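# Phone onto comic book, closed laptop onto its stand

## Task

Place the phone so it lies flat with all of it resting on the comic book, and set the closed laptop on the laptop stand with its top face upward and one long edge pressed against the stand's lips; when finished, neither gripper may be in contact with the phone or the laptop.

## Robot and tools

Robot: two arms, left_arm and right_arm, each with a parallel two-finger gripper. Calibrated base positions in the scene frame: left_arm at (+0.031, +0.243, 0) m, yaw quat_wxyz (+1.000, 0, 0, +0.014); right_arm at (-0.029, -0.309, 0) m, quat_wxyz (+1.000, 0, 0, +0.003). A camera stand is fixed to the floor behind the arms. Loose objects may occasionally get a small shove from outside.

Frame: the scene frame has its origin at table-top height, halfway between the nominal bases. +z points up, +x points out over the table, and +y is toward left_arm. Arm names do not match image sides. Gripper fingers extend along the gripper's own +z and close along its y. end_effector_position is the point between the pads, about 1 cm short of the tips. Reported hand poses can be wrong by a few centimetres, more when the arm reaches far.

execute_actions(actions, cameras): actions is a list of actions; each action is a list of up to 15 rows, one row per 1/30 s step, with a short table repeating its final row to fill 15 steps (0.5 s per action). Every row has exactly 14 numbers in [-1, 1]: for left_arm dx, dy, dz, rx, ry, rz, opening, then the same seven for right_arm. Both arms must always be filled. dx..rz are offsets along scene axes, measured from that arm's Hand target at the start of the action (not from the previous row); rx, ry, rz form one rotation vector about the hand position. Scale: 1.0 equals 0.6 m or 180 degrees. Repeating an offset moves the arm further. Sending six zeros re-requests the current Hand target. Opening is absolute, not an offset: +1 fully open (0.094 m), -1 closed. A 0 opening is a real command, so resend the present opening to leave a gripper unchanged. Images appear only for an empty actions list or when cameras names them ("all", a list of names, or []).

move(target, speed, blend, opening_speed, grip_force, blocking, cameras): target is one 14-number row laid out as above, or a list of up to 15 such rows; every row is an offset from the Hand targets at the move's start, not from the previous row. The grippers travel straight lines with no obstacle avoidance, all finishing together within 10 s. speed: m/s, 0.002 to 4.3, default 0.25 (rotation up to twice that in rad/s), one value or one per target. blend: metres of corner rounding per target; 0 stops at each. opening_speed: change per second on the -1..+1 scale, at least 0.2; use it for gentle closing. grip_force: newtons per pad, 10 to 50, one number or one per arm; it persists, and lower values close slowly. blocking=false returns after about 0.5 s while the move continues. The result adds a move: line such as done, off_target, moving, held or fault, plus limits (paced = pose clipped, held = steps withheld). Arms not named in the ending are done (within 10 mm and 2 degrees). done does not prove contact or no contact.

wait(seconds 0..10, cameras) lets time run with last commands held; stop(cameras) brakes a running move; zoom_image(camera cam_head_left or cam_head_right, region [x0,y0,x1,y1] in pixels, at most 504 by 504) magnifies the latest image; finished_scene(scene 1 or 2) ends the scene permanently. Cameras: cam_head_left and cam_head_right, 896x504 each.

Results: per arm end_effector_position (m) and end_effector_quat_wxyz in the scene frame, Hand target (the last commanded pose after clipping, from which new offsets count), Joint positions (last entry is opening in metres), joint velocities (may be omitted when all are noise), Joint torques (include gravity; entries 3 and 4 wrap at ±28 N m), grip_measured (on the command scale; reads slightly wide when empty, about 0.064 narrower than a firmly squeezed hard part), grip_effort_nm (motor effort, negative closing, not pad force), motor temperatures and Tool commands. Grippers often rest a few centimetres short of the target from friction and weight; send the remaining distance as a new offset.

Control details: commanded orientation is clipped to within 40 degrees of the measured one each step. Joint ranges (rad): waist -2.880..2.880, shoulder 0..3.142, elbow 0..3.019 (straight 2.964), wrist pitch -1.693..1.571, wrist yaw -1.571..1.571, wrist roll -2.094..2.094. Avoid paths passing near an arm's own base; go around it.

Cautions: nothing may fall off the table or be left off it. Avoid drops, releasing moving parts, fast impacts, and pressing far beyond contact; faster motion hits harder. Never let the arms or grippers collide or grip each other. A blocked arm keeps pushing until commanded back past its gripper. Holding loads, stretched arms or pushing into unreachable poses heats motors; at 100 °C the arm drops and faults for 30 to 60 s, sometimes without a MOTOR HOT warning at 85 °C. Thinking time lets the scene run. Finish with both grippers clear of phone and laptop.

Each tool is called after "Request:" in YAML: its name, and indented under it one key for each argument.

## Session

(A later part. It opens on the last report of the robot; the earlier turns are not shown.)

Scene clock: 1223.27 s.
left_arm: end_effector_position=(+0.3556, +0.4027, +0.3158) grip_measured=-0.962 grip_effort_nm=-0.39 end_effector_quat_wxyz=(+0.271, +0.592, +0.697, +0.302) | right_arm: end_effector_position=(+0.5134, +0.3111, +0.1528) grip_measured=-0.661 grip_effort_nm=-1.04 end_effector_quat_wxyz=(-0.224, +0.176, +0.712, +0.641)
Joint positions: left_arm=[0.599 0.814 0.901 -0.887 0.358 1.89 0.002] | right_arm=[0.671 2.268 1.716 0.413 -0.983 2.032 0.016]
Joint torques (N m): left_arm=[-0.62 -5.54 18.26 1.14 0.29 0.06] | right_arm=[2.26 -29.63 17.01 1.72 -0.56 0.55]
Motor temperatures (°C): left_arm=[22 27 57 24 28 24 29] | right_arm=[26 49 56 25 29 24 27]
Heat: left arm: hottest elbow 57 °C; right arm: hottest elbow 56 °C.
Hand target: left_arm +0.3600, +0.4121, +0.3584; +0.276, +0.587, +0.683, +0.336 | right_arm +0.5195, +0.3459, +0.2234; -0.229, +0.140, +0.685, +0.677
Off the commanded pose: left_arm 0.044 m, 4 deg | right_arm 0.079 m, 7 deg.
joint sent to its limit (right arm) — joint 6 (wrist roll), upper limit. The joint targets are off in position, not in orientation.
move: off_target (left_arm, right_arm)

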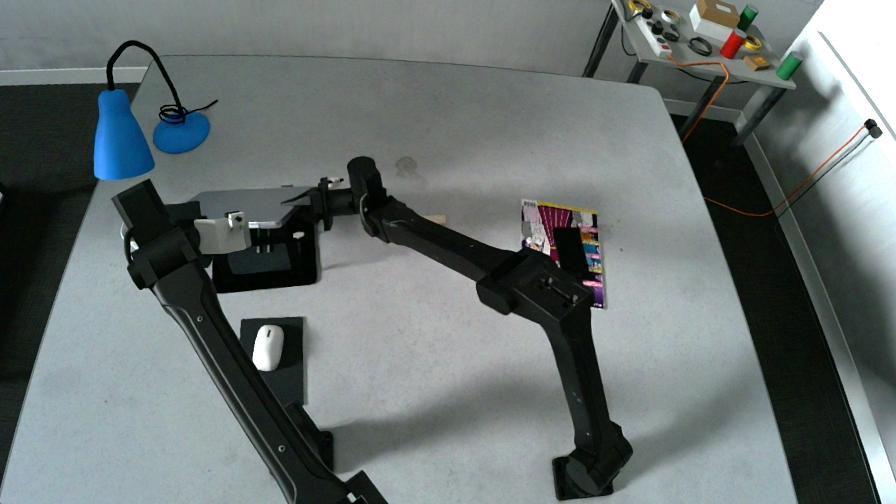

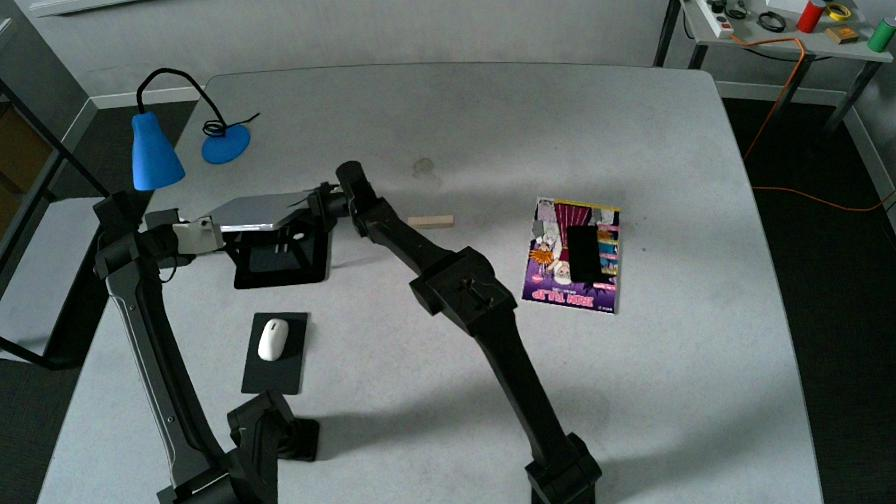

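Request:
move:
  target: [0.0, -0.35, 0.05, 0, 0.0, 0.0, -0.97, 0, 0, 0.0, 0.0, 0.0, 0.0, -0.97]
  speed: 0.2
  cameras: ["all"]

Request:
zoom_image:
  camera: "cam_head_left"
  region: [160, 150, 360, 310]

Request:
zoom_image:
  camera: "cam_head_right"
  region: [160, 150, 360, 310]

Scene clock: 1231.03 s.
left_arm: end_effector_position=(+0.3534, +0.2087, +0.3495) grip_measured=-0.962 grip_effort_nm=-0.39 end_effector_quat_wxyz=(+0.247, +0.599, +0.688, +0.327) | right_arm: end_effector_position=(+0.5134, +0.3111, +0.1528) grip_measured=-0.661 grip_effort_nm=-1.04 end_effector_quat_wxyz=(-0.224, +0.176, +0.712, +0.641)
Joint positions: left_arm=[-0.328 0.716 0.947 -1.024 -0.371 1.287 0.002] | right_arm=[0.671 2.268 1.716 0.413 -0.983 2.032 0.016]
Joint torques (N m): left_arm=[-2.43 -3.31 18.43 1.25 -0.23 -0.16] | right_arm=[2.26 -29.74 16.99 1.72 -0.56 0.55]
Motor temperatures (°C): left_arm=[22 27 56 24 28 24 28] | right_arm=[26 51 58 25 29 24 28]
Heat: left arm: hottest elbow 56 °C; right arm: hottest elbow 58 °C.
Hand target: left_arm +0.3599, +0.2021, +0.3885; +0.276, +0.587, +0.683, +0.336 | right_arm +0.5195, +0.3459, +0.2234; -0.229, +0.140, +0.685, +0.677
Off the commanded pose: left_arm 0.040 m, 4 deg | right_arm 0.079 m, 7 deg.
joint sent to its limit (right arm) — joint 6 (wrist roll), upper limit. The joint targets are off in position, not in orientation.
move: off_target (left_arm, right_arm)

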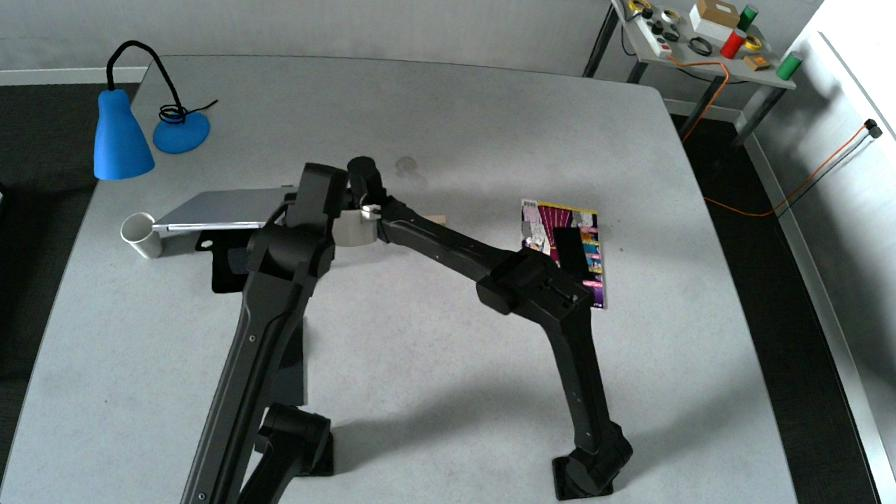

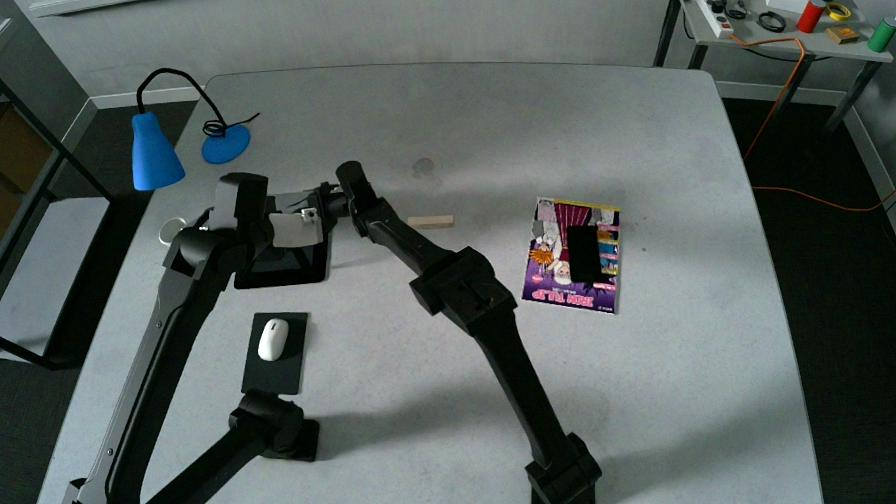

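Scaled by 2.520.

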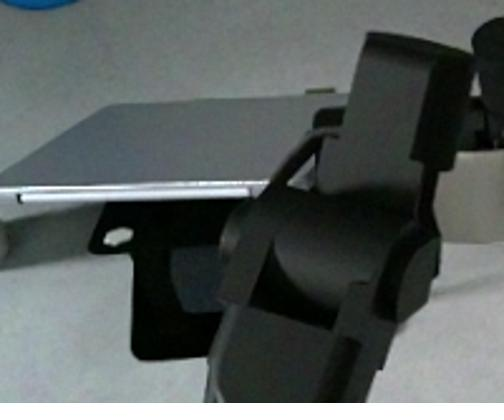

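Scaled by 2.520.

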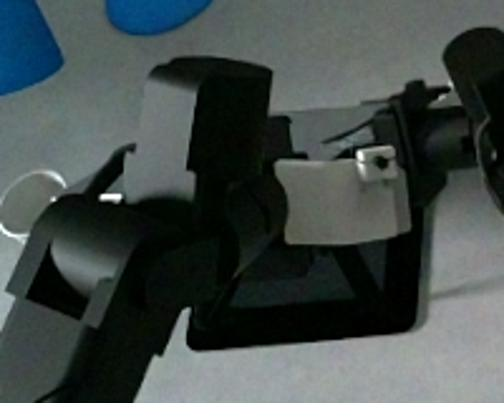

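Request:
move:
  target: [0.0, -0.05, 0.05, 0, 0.0, 0.0, -0.97, 0, 0.05, -0.05, 0.0, 0.0, 0.0, -0.97]
  speed: 0.08
  cameras: ["all"]

Request:
zoom_image:
  camera: "cam_head_left"
  region: [140, 150, 360, 310]

Request:
zoom_image:
  camera: "cam_head_right"
  region: [160, 150, 360, 310]

Scene clock: 1244.17 s.
left_arm: end_effector_position=(+0.3548, +0.1792, +0.3822) grip_measured=-0.962 grip_effort_nm=-0.39 end_effector_quat_wxyz=(+0.248, +0.599, +0.686, +0.331) | right_arm: end_effector_position=(+0.5220, +0.3343, +0.1425) grip_measured=-0.661 grip_effort_nm=-1.04 end_effector_quat_wxyz=(-0.217, +0.166, +0.711, +0.648)
Joint positions: left_arm=[-0.46 0.777 1.061 -1.113 -0.467 1.188 0.002] | right_arm=[0.688 2.338 1.809 0.413 -0.967 2.026 0.016]
Joint torques (N m): left_arm=[-2.14 -2.67 17.73 1.2 -0.35 -0.15] | right_arm=[3.19 -28.92 16.59 1.96 -0.06 0.61]
Motor temperatures (°C): left_arm=[22 27 56 24 28 24 28] | right_arm=[26 53 61 25 29 24 28]
Heat: left arm: hottest elbow 56 °C; right arm: hottest elbow 61 °C.
Hand target: left_arm +0.3600, +0.1719, +0.4184; +0.276, +0.587, +0.683, +0.336 | right_arm +0.5197, +0.3758, +0.1937; -0.229, +0.140, +0.685, +0.677
Off the commanded pose: left_arm 0.037 m, 4 deg | right_arm 0.066 m, 6 deg.
joint sent to its limit (right arm) — joint 6 (wrist roll), upper limit. The joint targets are off in position, not in orientation.
move: off_target (left_arm, right_arm)

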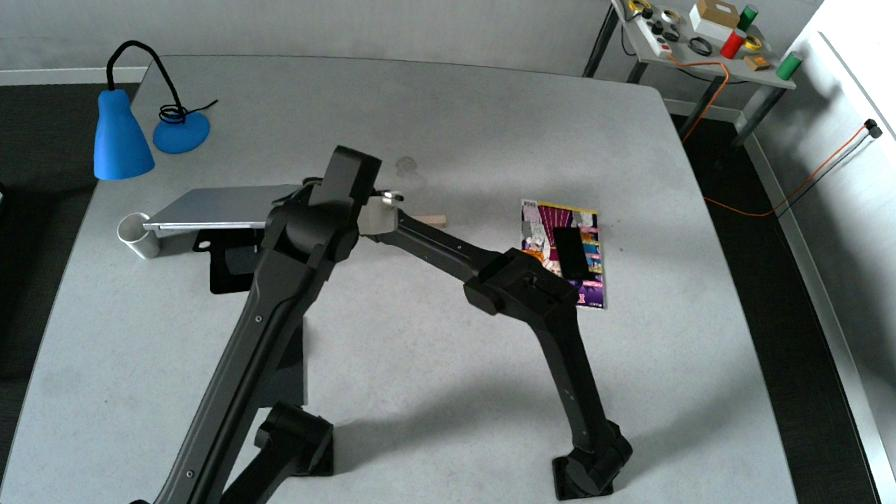

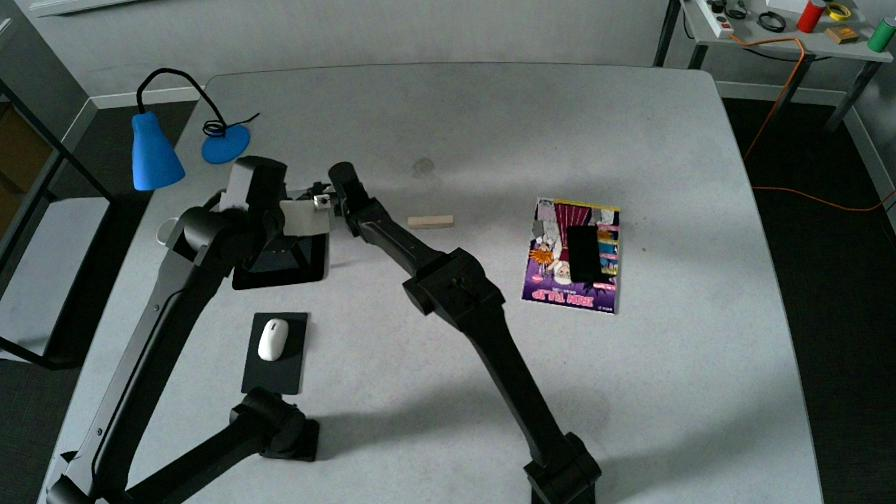

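Scaled by 2.291.

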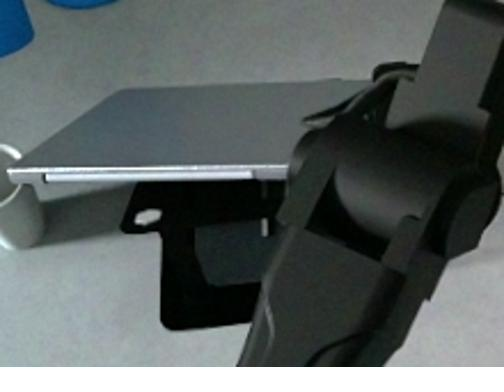

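Scaled by 2.520.

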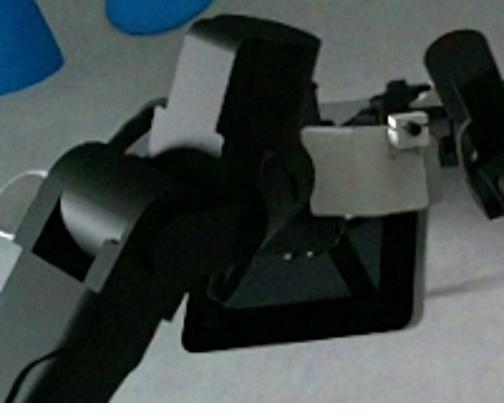

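Request:
move:
  target:
    - [0.0, 0.0, 0.0, 0, 0.0, 0.0, -0.97, 0, 0, 0.04, 0.0, 0.0, 0.0, -0.97]
    - [0.0, 0.0, 0.0, 0, 0.0, 0.0, -0.97, 0, -0.11, 0.04, 0.0, 0.0, 0.0, -0.97]
  speed: 0.08
  blend: [0.01, 0]
  cameras: ["all"]

Request:
zoom_image:
  camera: "cam_head_left"
  region: [120, 150, 340, 310]

Scene clock: 1264.47 s.
left_arm: end_effector_position=(+0.3548, +0.1792, +0.3822) grip_measured=-0.962 grip_effort_nm=-0.39 end_effector_quat_wxyz=(+0.248, +0.598, +0.686, +0.331) | right_arm: end_effector_position=(+0.5186, +0.3183, +0.1402) grip_measured=-0.661 grip_effort_nm=-1.04 end_effector_quat_wxyz=(-0.225, +0.151, +0.713, +0.646)
Joint positions: left_arm=[-0.46 0.777 1.061 -1.113 -0.468 1.187 0.002] | right_arm=[0.67 2.323 1.772 0.432 -1.019 2.012 0.016]
Joint torques (N m): left_arm=[-2.2 -3.37 17.89 1.09 -0.32 -0.14] | right_arm=[-0.03 -36.13 9.07 2.33 -0.66 0.73]
Motor temperatures (°C): left_arm=[22 27 58 24 28 24 28] | right_arm=[26 54 63 25 28 24 28]
Heat: left arm: hottest elbow 58 °C; right arm: hottest elbow 63 °C.
Hand target: left_arm +0.3600, +0.1720, +0.4184; +0.276, +0.587, +0.683, +0.336 | right_arm +0.5196, +0.3099, +0.2178; -0.229, +0.140, +0.685, +0.677
Off the commanded pose: left_arm 0.037 m, 4 deg | right_arm 0.078 m, 5 deg.
joint sent to its limit (right arm) — joint 6 (wrist roll), upper limit. The joint targets still meet the commanded pose.
move: off_target (left_arm, right_arm)

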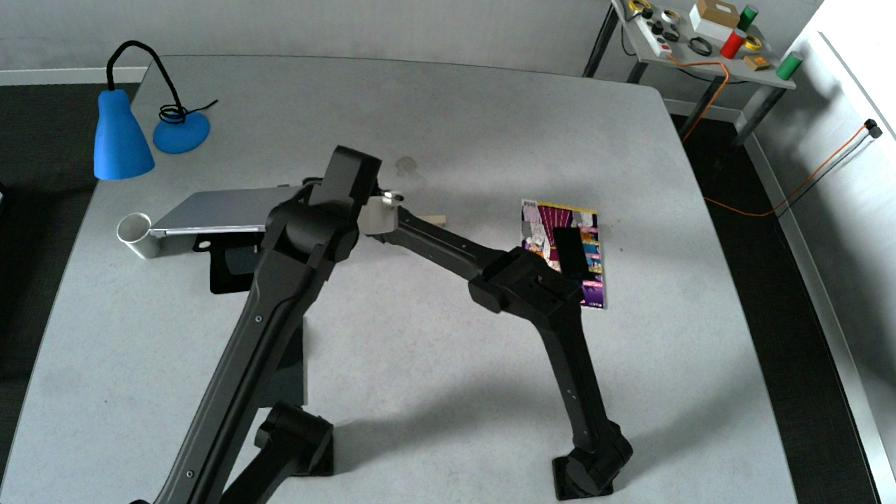

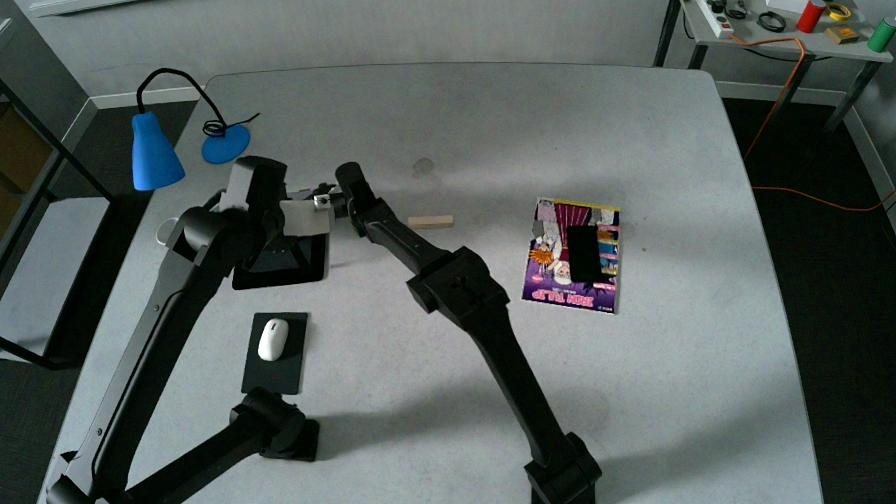

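Scaled by 2.291.

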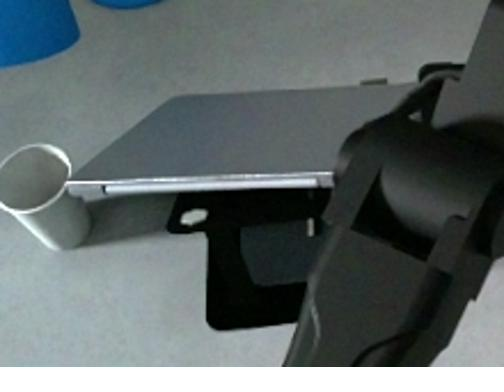

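Request:
execute_actions:
  actions: []

Scene clock: 1274.83 s.
left_arm: end_effector_position=(+0.3548, +0.1792, +0.3822) grip_measured=-0.962 grip_effort_nm=-0.39 end_effector_quat_wxyz=(+0.248, +0.598, +0.686, +0.331) | right_arm: end_effector_position=(+0.5185, +0.3183, +0.1401) grip_measured=-0.661 grip_effort_nm=-1.04 end_effector_quat_wxyz=(-0.225, +0.151, +0.713, +0.646)
Joint positions: left_arm=[-0.46 0.777 1.061 -1.113 -0.468 1.187 0.002] | right_arm=[0.67 2.323 1.771 0.432 -1.019 2.012 0.016]
Joint velocities: within noise
Joint torques (N m): left_arm=[-2.73 -3.37 17.83 1.11 -0.36 -0.13] | right_arm=[-0.09 -36.25 8.94 2.37 -0.65 0.74]
Motor temperatures (°C): left_arm=[22 26 58 24 28 24 28] | right_arm=[26 54 61 25 28 24 28]
Heat: left arm: hottest elbow 58 °C; right arm: hottest elbow 61 °C.
Hand target: left_arm +0.3600, +0.1720, +0.4184; +0.276, +0.587, +0.683, +0.336 | right_arm +0.5196, +0.3099, +0.2177; -0.229, +0.140, +0.685, +0.677
Tool commands: left_gripper/opening=-0.97 right_gripper/opening=-0.97
Off the commanded pose: left_arm 0.037 m, 4 deg | right_arm 0.078 m, 5 deg.

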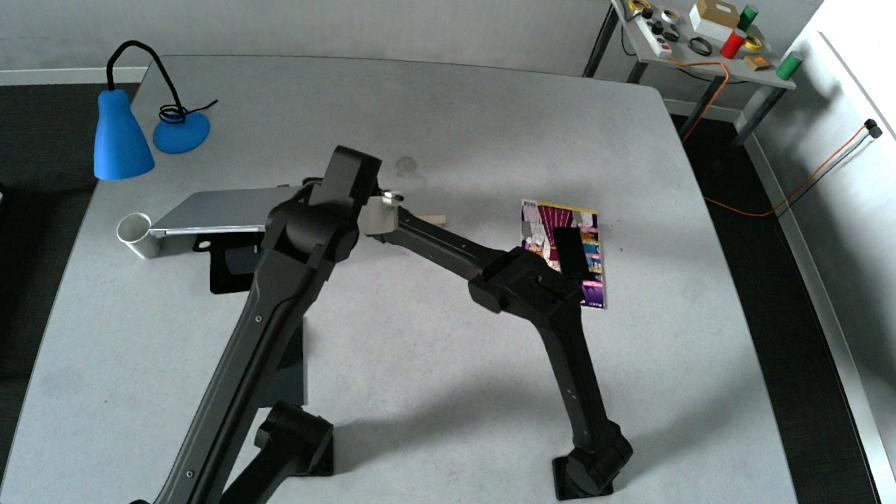

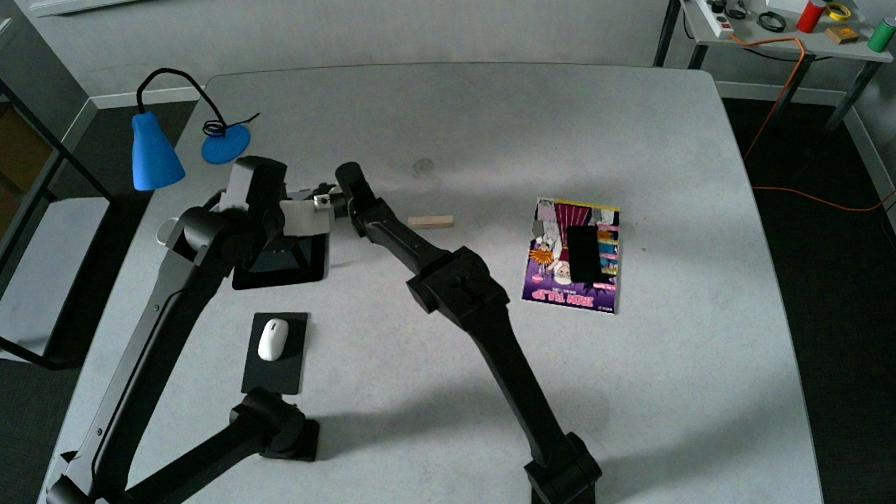

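Request:
move:
  target: [-0.18, 0.05, -0.2, 0, 0, 0, -0.97, 0, 0, 0, 0, 0, 0, -0.97]
  speed: 0.2
  cameras: ["all"]

Scene clock: 1281.17 s.
left_arm: end_effector_position=(+0.2547, +0.2034, +0.3026) grip_measured=-0.962 grip_effort_nm=-0.39 end_effector_quat_wxyz=(+0.277, +0.585, +0.683, +0.338) | right_arm: end_effector_position=(+0.5185, +0.3183, +0.1401) grip_measured=-0.661 grip_effort_nm=-1.04 end_effector_quat_wxyz=(-0.225, +0.151, +0.713, +0.646)
Joint positions: left_arm=[-0.642 0.399 0.732 -1.174 -0.593 1.034 0.002] | right_arm=[0.67 2.323 1.771 0.432 -1.019 2.012 0.016]
Joint torques (N m): left_arm=[-3.08 -0.03 9.88 1.07 -0.43 -0.1] | right_arm=[-0.03 -36.25 8.91 2.36 -0.66 0.74]
Motor temperatures (°C): left_arm=[22 26 58 24 28 24 28] | right_arm=[26 54 60 25 28 24 28]
Heat: left arm: hottest elbow 58 °C; right arm: hottest elbow 60 °C.
Hand target: left_arm +0.2520, +0.2020, +0.2984; +0.276, +0.587, +0.683, +0.336 | right_arm +0.5196, +0.3099, +0.2177; -0.229, +0.140, +0.685, +0.677
Off the commanded pose: left_arm 0.005 m, 0 deg | right_arm 0.078 m, 5 deg.
joint sent to its limit (right arm) — joint 6 (wrist roll), upper limit. The joint targets still meet the commanded pose.
move: off_target (right_arm)

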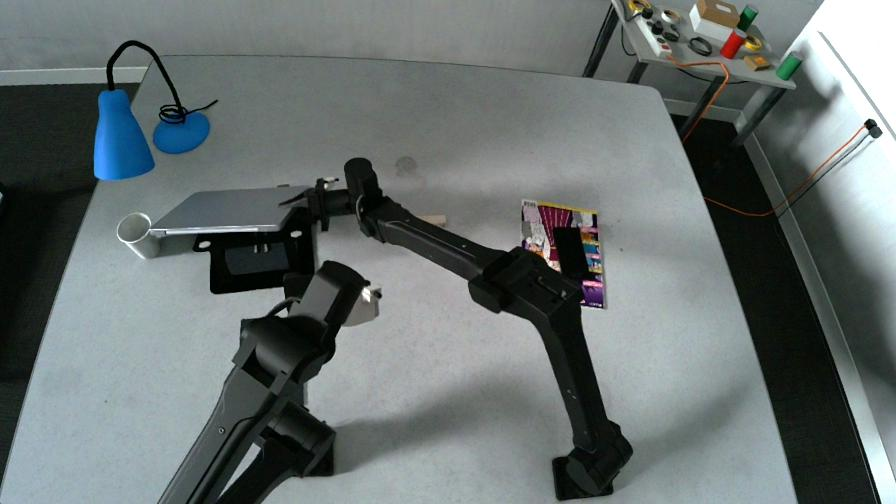

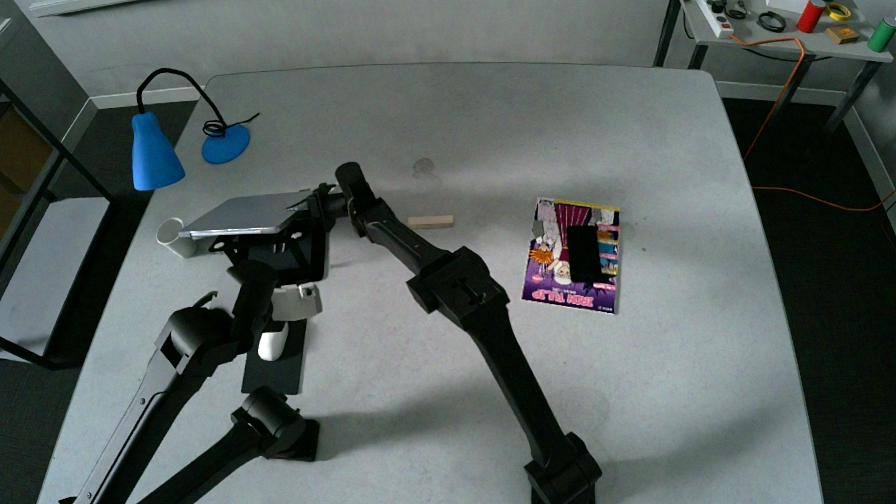

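Request:
zoom_image:
  camera: "cam_head_left"
  region: [100, 150, 380, 310]

Request:
zoom_image:
  camera: "cam_head_right"
  region: [130, 150, 410, 310]

Scaled by 1.800.

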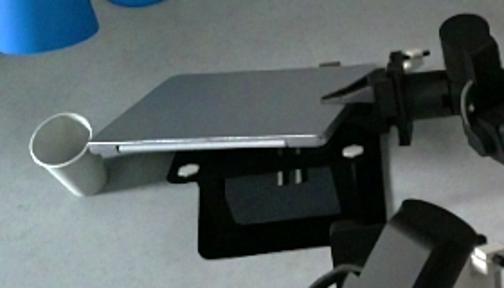

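Scaled by 1.800.

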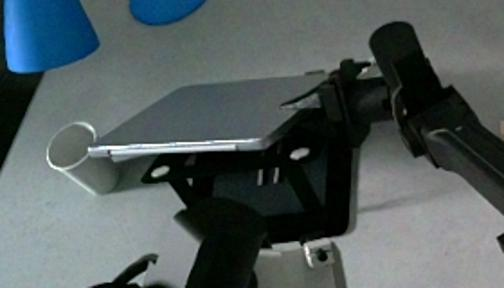

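Request:
move:
  target: [0, 0, 0, 0, 0, 0, -0.97, 0.0667, 0, -0.075, 0, 0, 0, -0.97]
  speed: 0.06
  cameras: ["all"]

Request:
zoom_image:
  camera: "cam_head_left"
  region: [100, 150, 380, 310]

Request:
zoom_image:
  camera: "cam_head_right"
  region: [130, 150, 410, 310]

Scene clock: 1300.87 s.
left_arm: end_effector_position=(+0.2547, +0.2034, +0.3026) grip_measured=-0.962 grip_effort_nm=-0.39 end_effector_quat_wxyz=(+0.277, +0.584, +0.684, +0.338) | right_arm: end_effector_position=(+0.5281, +0.3061, +0.1322) grip_measured=-0.661 grip_effort_nm=-1.04 end_effector_quat_wxyz=(-0.231, +0.137, +0.712, +0.649)
Joint positions: left_arm=[-0.643 0.399 0.732 -1.174 -0.594 1.033 0.002] | right_arm=[0.646 2.349 1.786 0.458 -1.07 2.011 0.016]
Joint torques (N m): left_arm=[-2.14 -0.03 10.02 1.02 -0.41 -0.19] | right_arm=[-0.79 -28.75 15.04 2.03 0.02 0.74]
Motor temperatures (°C): left_arm=[22 26 51 24 28 24 28] | right_arm=[26 56 58 25 28 24 28]
Heat: left arm: hottest elbow 51 °C; right arm: hottest elbow 58 °C.
Hand target: left_arm +0.2520, +0.2020, +0.2984; +0.276, +0.587, +0.683, +0.336 | right_arm +0.5595, +0.3099, +0.1727; -0.229, +0.140, +0.685, +0.677
Off the commanded pose: left_arm 0.005 m, 0 deg | right_arm 0.051 m, 4 deg.
joint sent to its limit (right arm) — joint 6 (wrist roll), upper limit. The joint targets are off in position, not in orientation.
move: off_target (right_arm)

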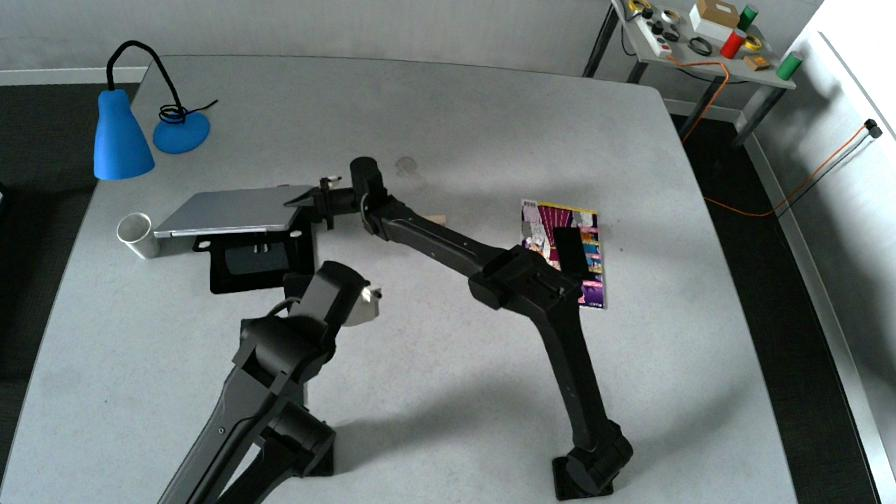

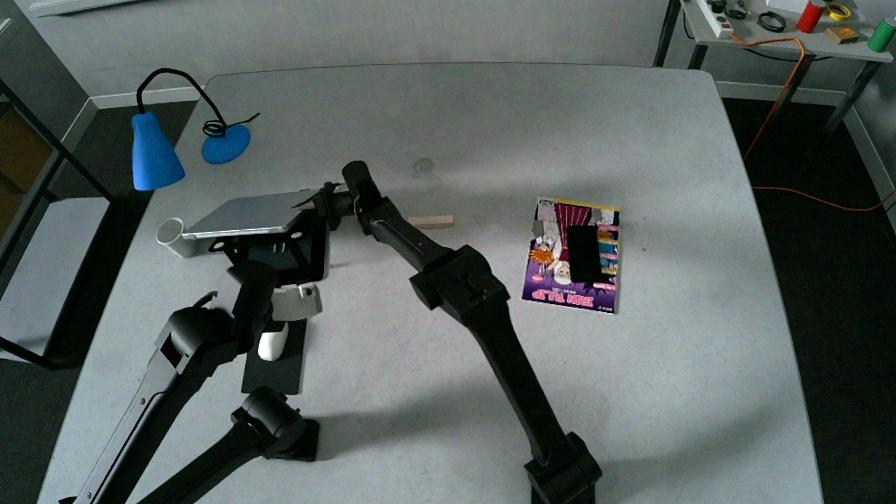

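Scaled by 1.800.

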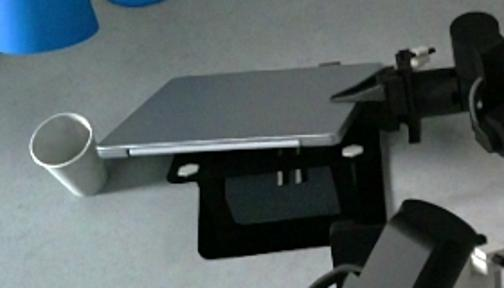

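Scaled by 1.800.

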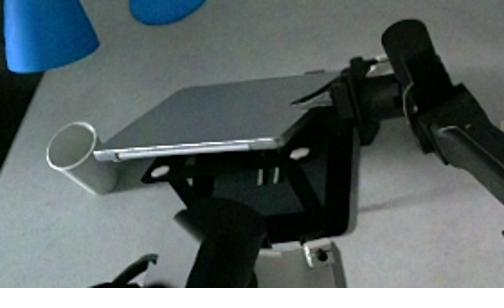

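Request:
move:
  target: [0, 0, 0, 0, 0, 0, -0.97, 0.05, -0.0167, -0.0333, 0, 0, 0, -0.97]
  speed: 0.06
  cameras: ["all"]

Request:
zoom_image:
  camera: "cam_head_left"
  region: [100, 150, 380, 310]

Request:
zoom_image:
  camera: "cam_head_right"
  region: [130, 150, 410, 310]

Scene clock: 1317.60 s.
left_arm: end_effector_position=(+0.2547, +0.2034, +0.3026) grip_measured=-0.962 grip_effort_nm=-0.39 end_effector_quat_wxyz=(+0.277, +0.584, +0.684, +0.338) | right_arm: end_effector_position=(+0.5458, +0.3026, +0.1236) grip_measured=-0.661 grip_effort_nm=-1.04 end_effector_quat_wxyz=(-0.238, +0.118, +0.709, +0.653)
Joint positions: left_arm=[-0.643 0.399 0.732 -1.174 -0.594 1.033 0.002] | right_arm=[0.624 2.41 1.868 0.464 -1.126 2.014 0.016]
Joint torques (N m): left_arm=[-2.67 -0.09 9.87 1.05 -0.33 -0.15] | right_arm=[-1.73 -28.51 15.35 1.4 0.84 0.71]
Motor temperatures (°C): left_arm=[22 26 47 24 28 24 28] | right_arm=[26 56 61 25 27 24 29]
Heat: left arm: hottest elbow 47 °C; right arm: hottest elbow 61 °C.
Hand target: left_arm +0.2520, +0.2020, +0.2984; +0.276, +0.587, +0.683, +0.336 | right_arm +0.5897, +0.2998, +0.1527; -0.229, +0.140, +0.685, +0.677
Off the commanded pose: left_arm 0.005 m, 0 deg | right_arm 0.053 m, 5 deg.
joint sent to its limit (right arm) — joint 6 (wrist roll), upper limit. The joint targets are off in position, not in orientation.
move: off_target (right_arm)

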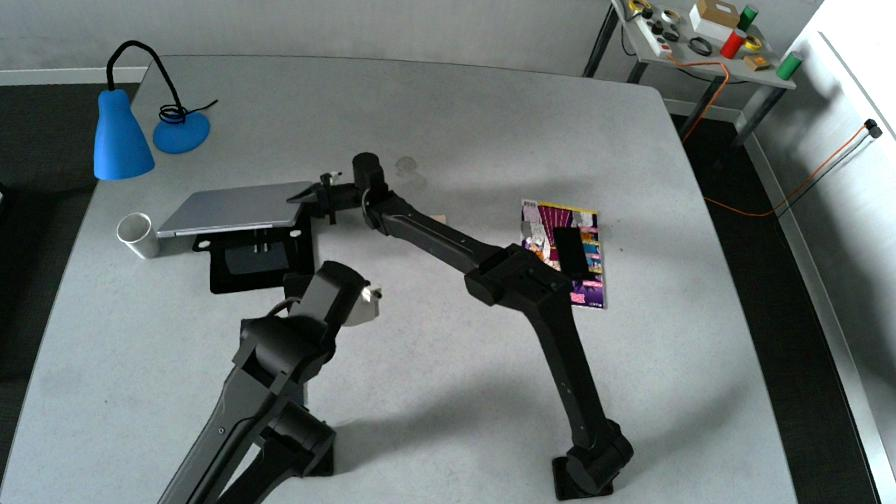

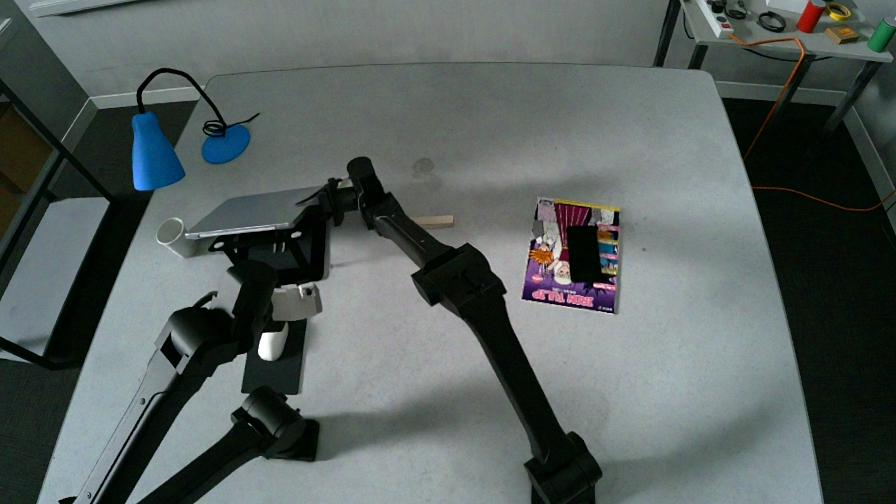

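Scaled by 1.800.

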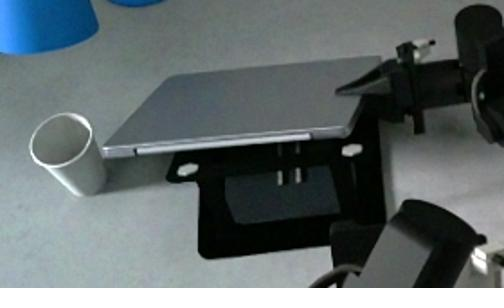

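Scaled by 1.800.

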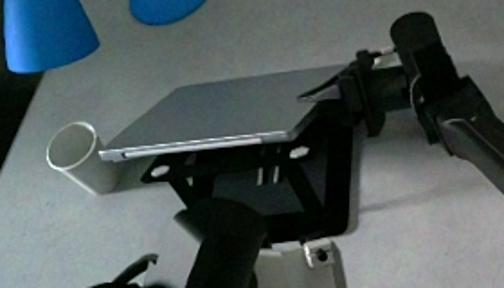

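Request:
move:
  target: [0, 0, 0, 0, 0, 0, -0.97, 0, 0, -0.0667, 0, 0, 0, -0.97]
  speed: 0.06
  cameras: ["all"]

Request:
zoom_image:
  camera: "cam_head_left"
  region: [100, 150, 380, 310]

Request:
zoom_image:
  camera: "cam_head_right"
  region: [130, 150, 410, 310]

Scene clock: 1337.73 s.
left_arm: end_effector_position=(+0.2547, +0.2034, +0.3026) grip_measured=-0.962 grip_effort_nm=-0.39 end_effector_quat_wxyz=(+0.277, +0.584, +0.684, +0.338) | right_arm: end_effector_position=(+0.5478, +0.3022, +0.1150) grip_measured=-0.661 grip_effort_nm=-1.04 end_effector_quat_wxyz=(-0.237, +0.103, +0.706, +0.660)
Joint positions: left_arm=[-0.643 0.399 0.732 -1.174 -0.594 1.033 0.002] | right_arm=[0.62 2.441 1.886 0.513 -1.145 2.022 0.016]
Joint torques (N m): left_arm=[-2.9 0.38 9.78 1.07 -0.36 -0.1] | right_arm=[-1.49 -25.82 14.24 1.63 1.47 0.65]
Motor temperatures (°C): left_arm=[22 26 45 24 28 24 28] | right_arm=[26 54 62 25 28 24 29]
Heat: left arm: hottest elbow 45 °C; right arm: hottest elbow 62 °C.
Hand target: left_arm +0.2520, +0.2020, +0.2984; +0.276, +0.587, +0.683, +0.336 | right_arm +0.5896, +0.2999, +0.1126; -0.229, +0.140, +0.685, +0.677
Off the commanded pose: left_arm 0.005 m, 0 deg | right_arm 0.042 m, 5 deg.
joint sent to its limit (right arm) — joint 6 (wrist roll), upper limit. The joint targets are off in position, not in orientation.
move: off_target (right_arm)

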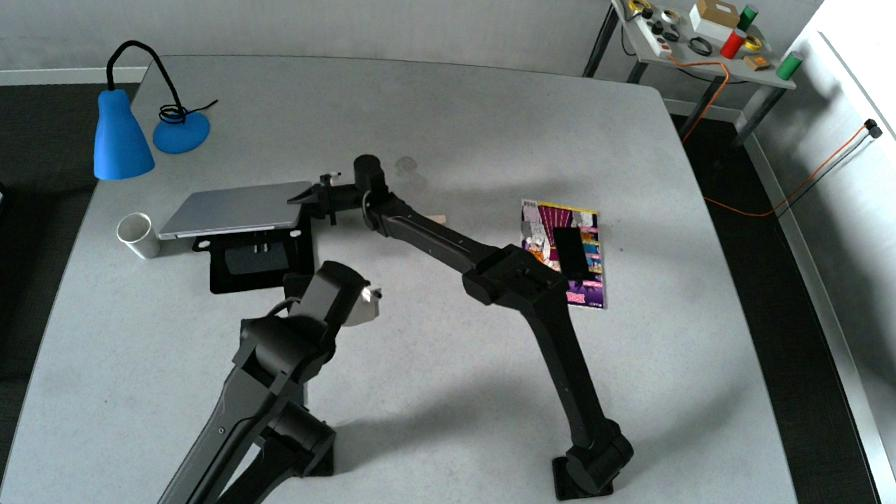

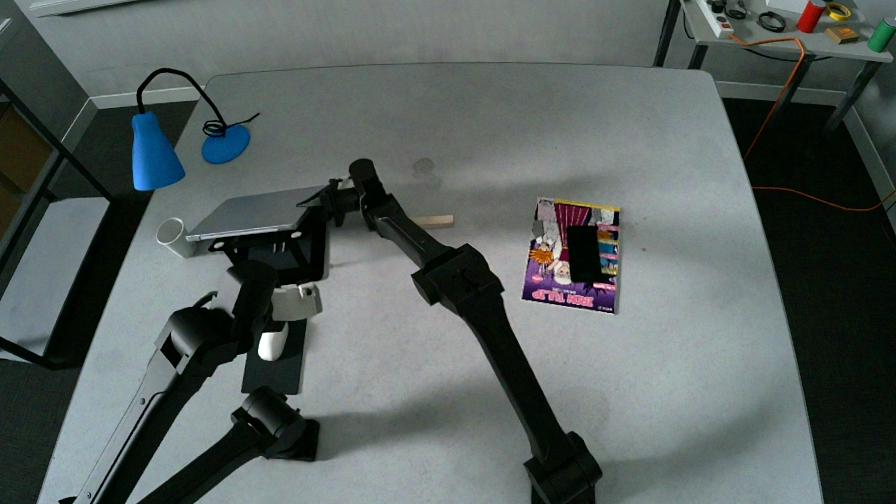

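Scaled by 1.800.

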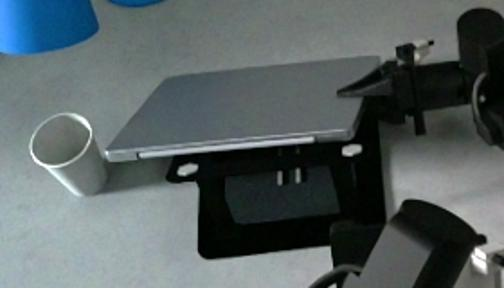

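Scaled by 1.800.

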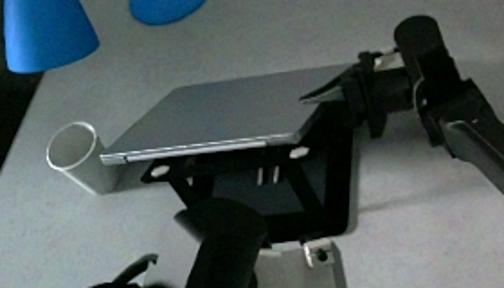

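Request:
move:
  target: [0, 0, 0, 0, 0, 0, -0.97, 0.03, 0.003, 0.005, -0.0104, -0.0140, 0.0239, -0.97]
  speed: 0.06
  cameras: ["all"]

Request:
zoom_image:
  camera: "cam_head_left"
  region: [100, 150, 380, 310]

Request:
zoom_image:
  camera: "cam_head_right"
  region: [130, 150, 410, 310]

Scene clock: 1370.63 s.
left_arm: end_effector_position=(+0.2547, +0.2034, +0.3026) grip_measured=-0.962 grip_effort_nm=-0.39 end_effector_quat_wxyz=(+0.277, +0.584, +0.684, +0.338) | right_arm: end_effector_position=(+0.5636, +0.3075, +0.1132) grip_measured=-0.661 grip_effort_nm=-1.04 end_effector_quat_wxyz=(-0.262, +0.078, +0.711, +0.648)
Joint positions: left_arm=[-0.643 0.399 0.732 -1.174 -0.594 1.033 0.002] | right_arm=[0.608 2.514 2.038 0.404 -1.232 1.996 0.016]
Joint torques (N m): left_arm=[-1.96 0.26 9.84 1.03 -0.37 -0.19] | right_arm=[-1.85 -27.87 14.98 0.75 1.38 0.31]
Motor temperatures (°C): left_arm=[22 26 43 24 27 24 28] | right_arm=[26 55 59 25 31 24 29]
Heat: left arm: hottest elbow 43 °C; right arm: hottest elbow 59 °C.
Hand target: left_arm +0.2520, +0.2020, +0.2984; +0.276, +0.587, +0.683, +0.336 | right_arm +0.6076, +0.3017, +0.1157; -0.237, +0.103, +0.706, +0.660
Off the commanded pose: left_arm 0.005 m, 0 deg | right_arm 0.044 m, 4 deg.
move: off_target (right_arm)

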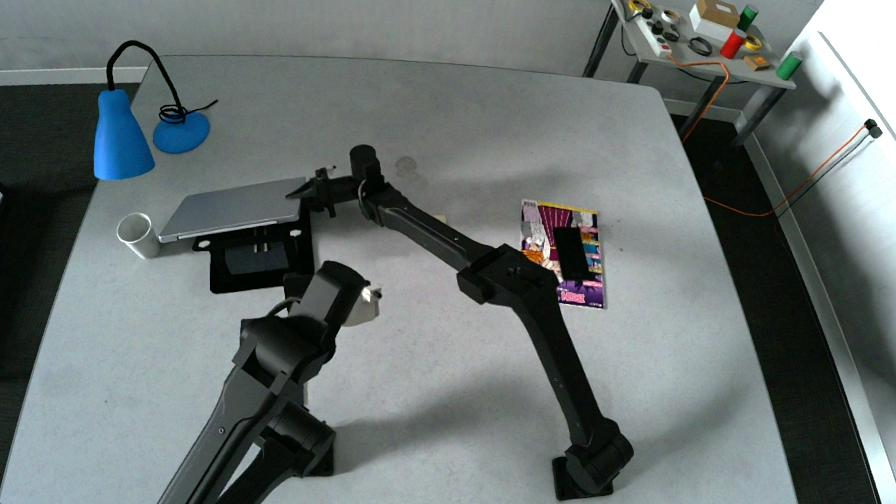

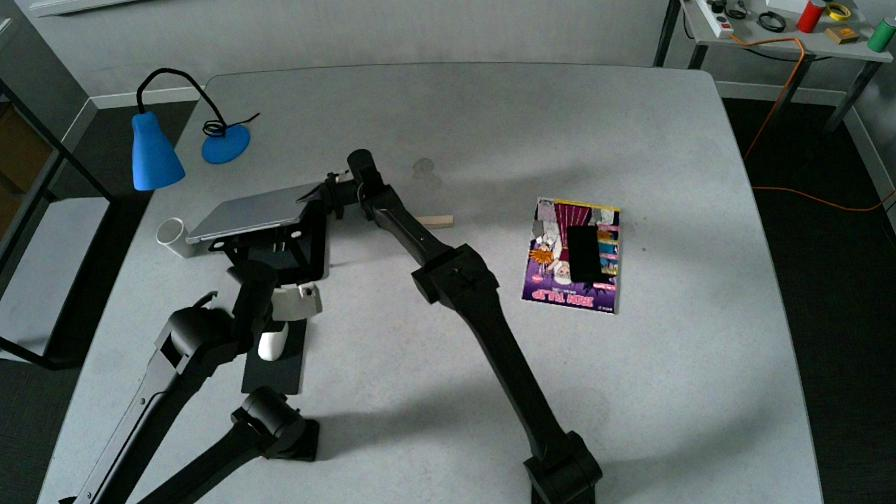

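Scaled by 1.800.

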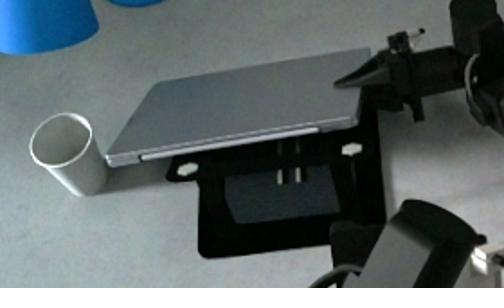

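Scaled by 1.800.

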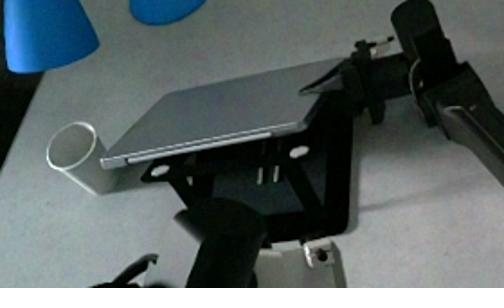

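Request:
zoom_image:
  camera: "cam_head_left"
  region: [140, 160, 240, 260]

Request:
zoom_image:
  camera: "cam_head_left"
  region: [230, 150, 330, 250]

Request:
zoom_image:
  camera: "cam_head_right"
  region: [170, 150, 270, 250]

Scaled by 5.040.

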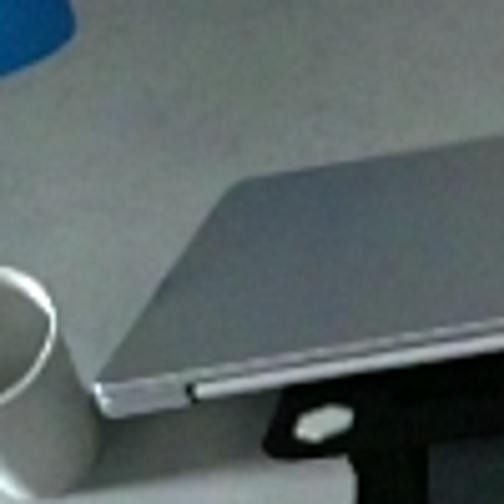

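Scaled by 5.040.

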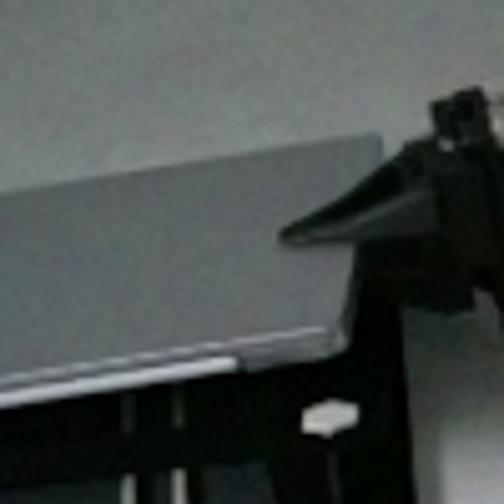

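Scaled by 5.040.

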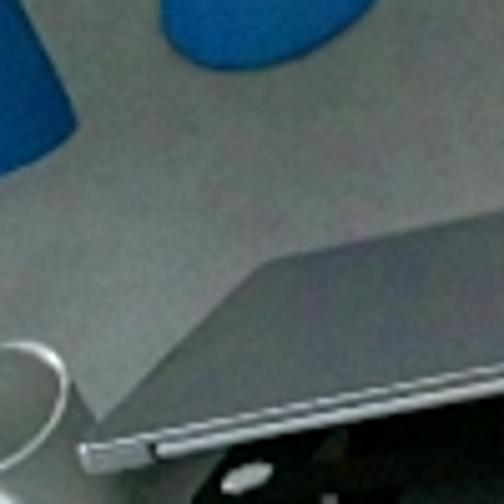

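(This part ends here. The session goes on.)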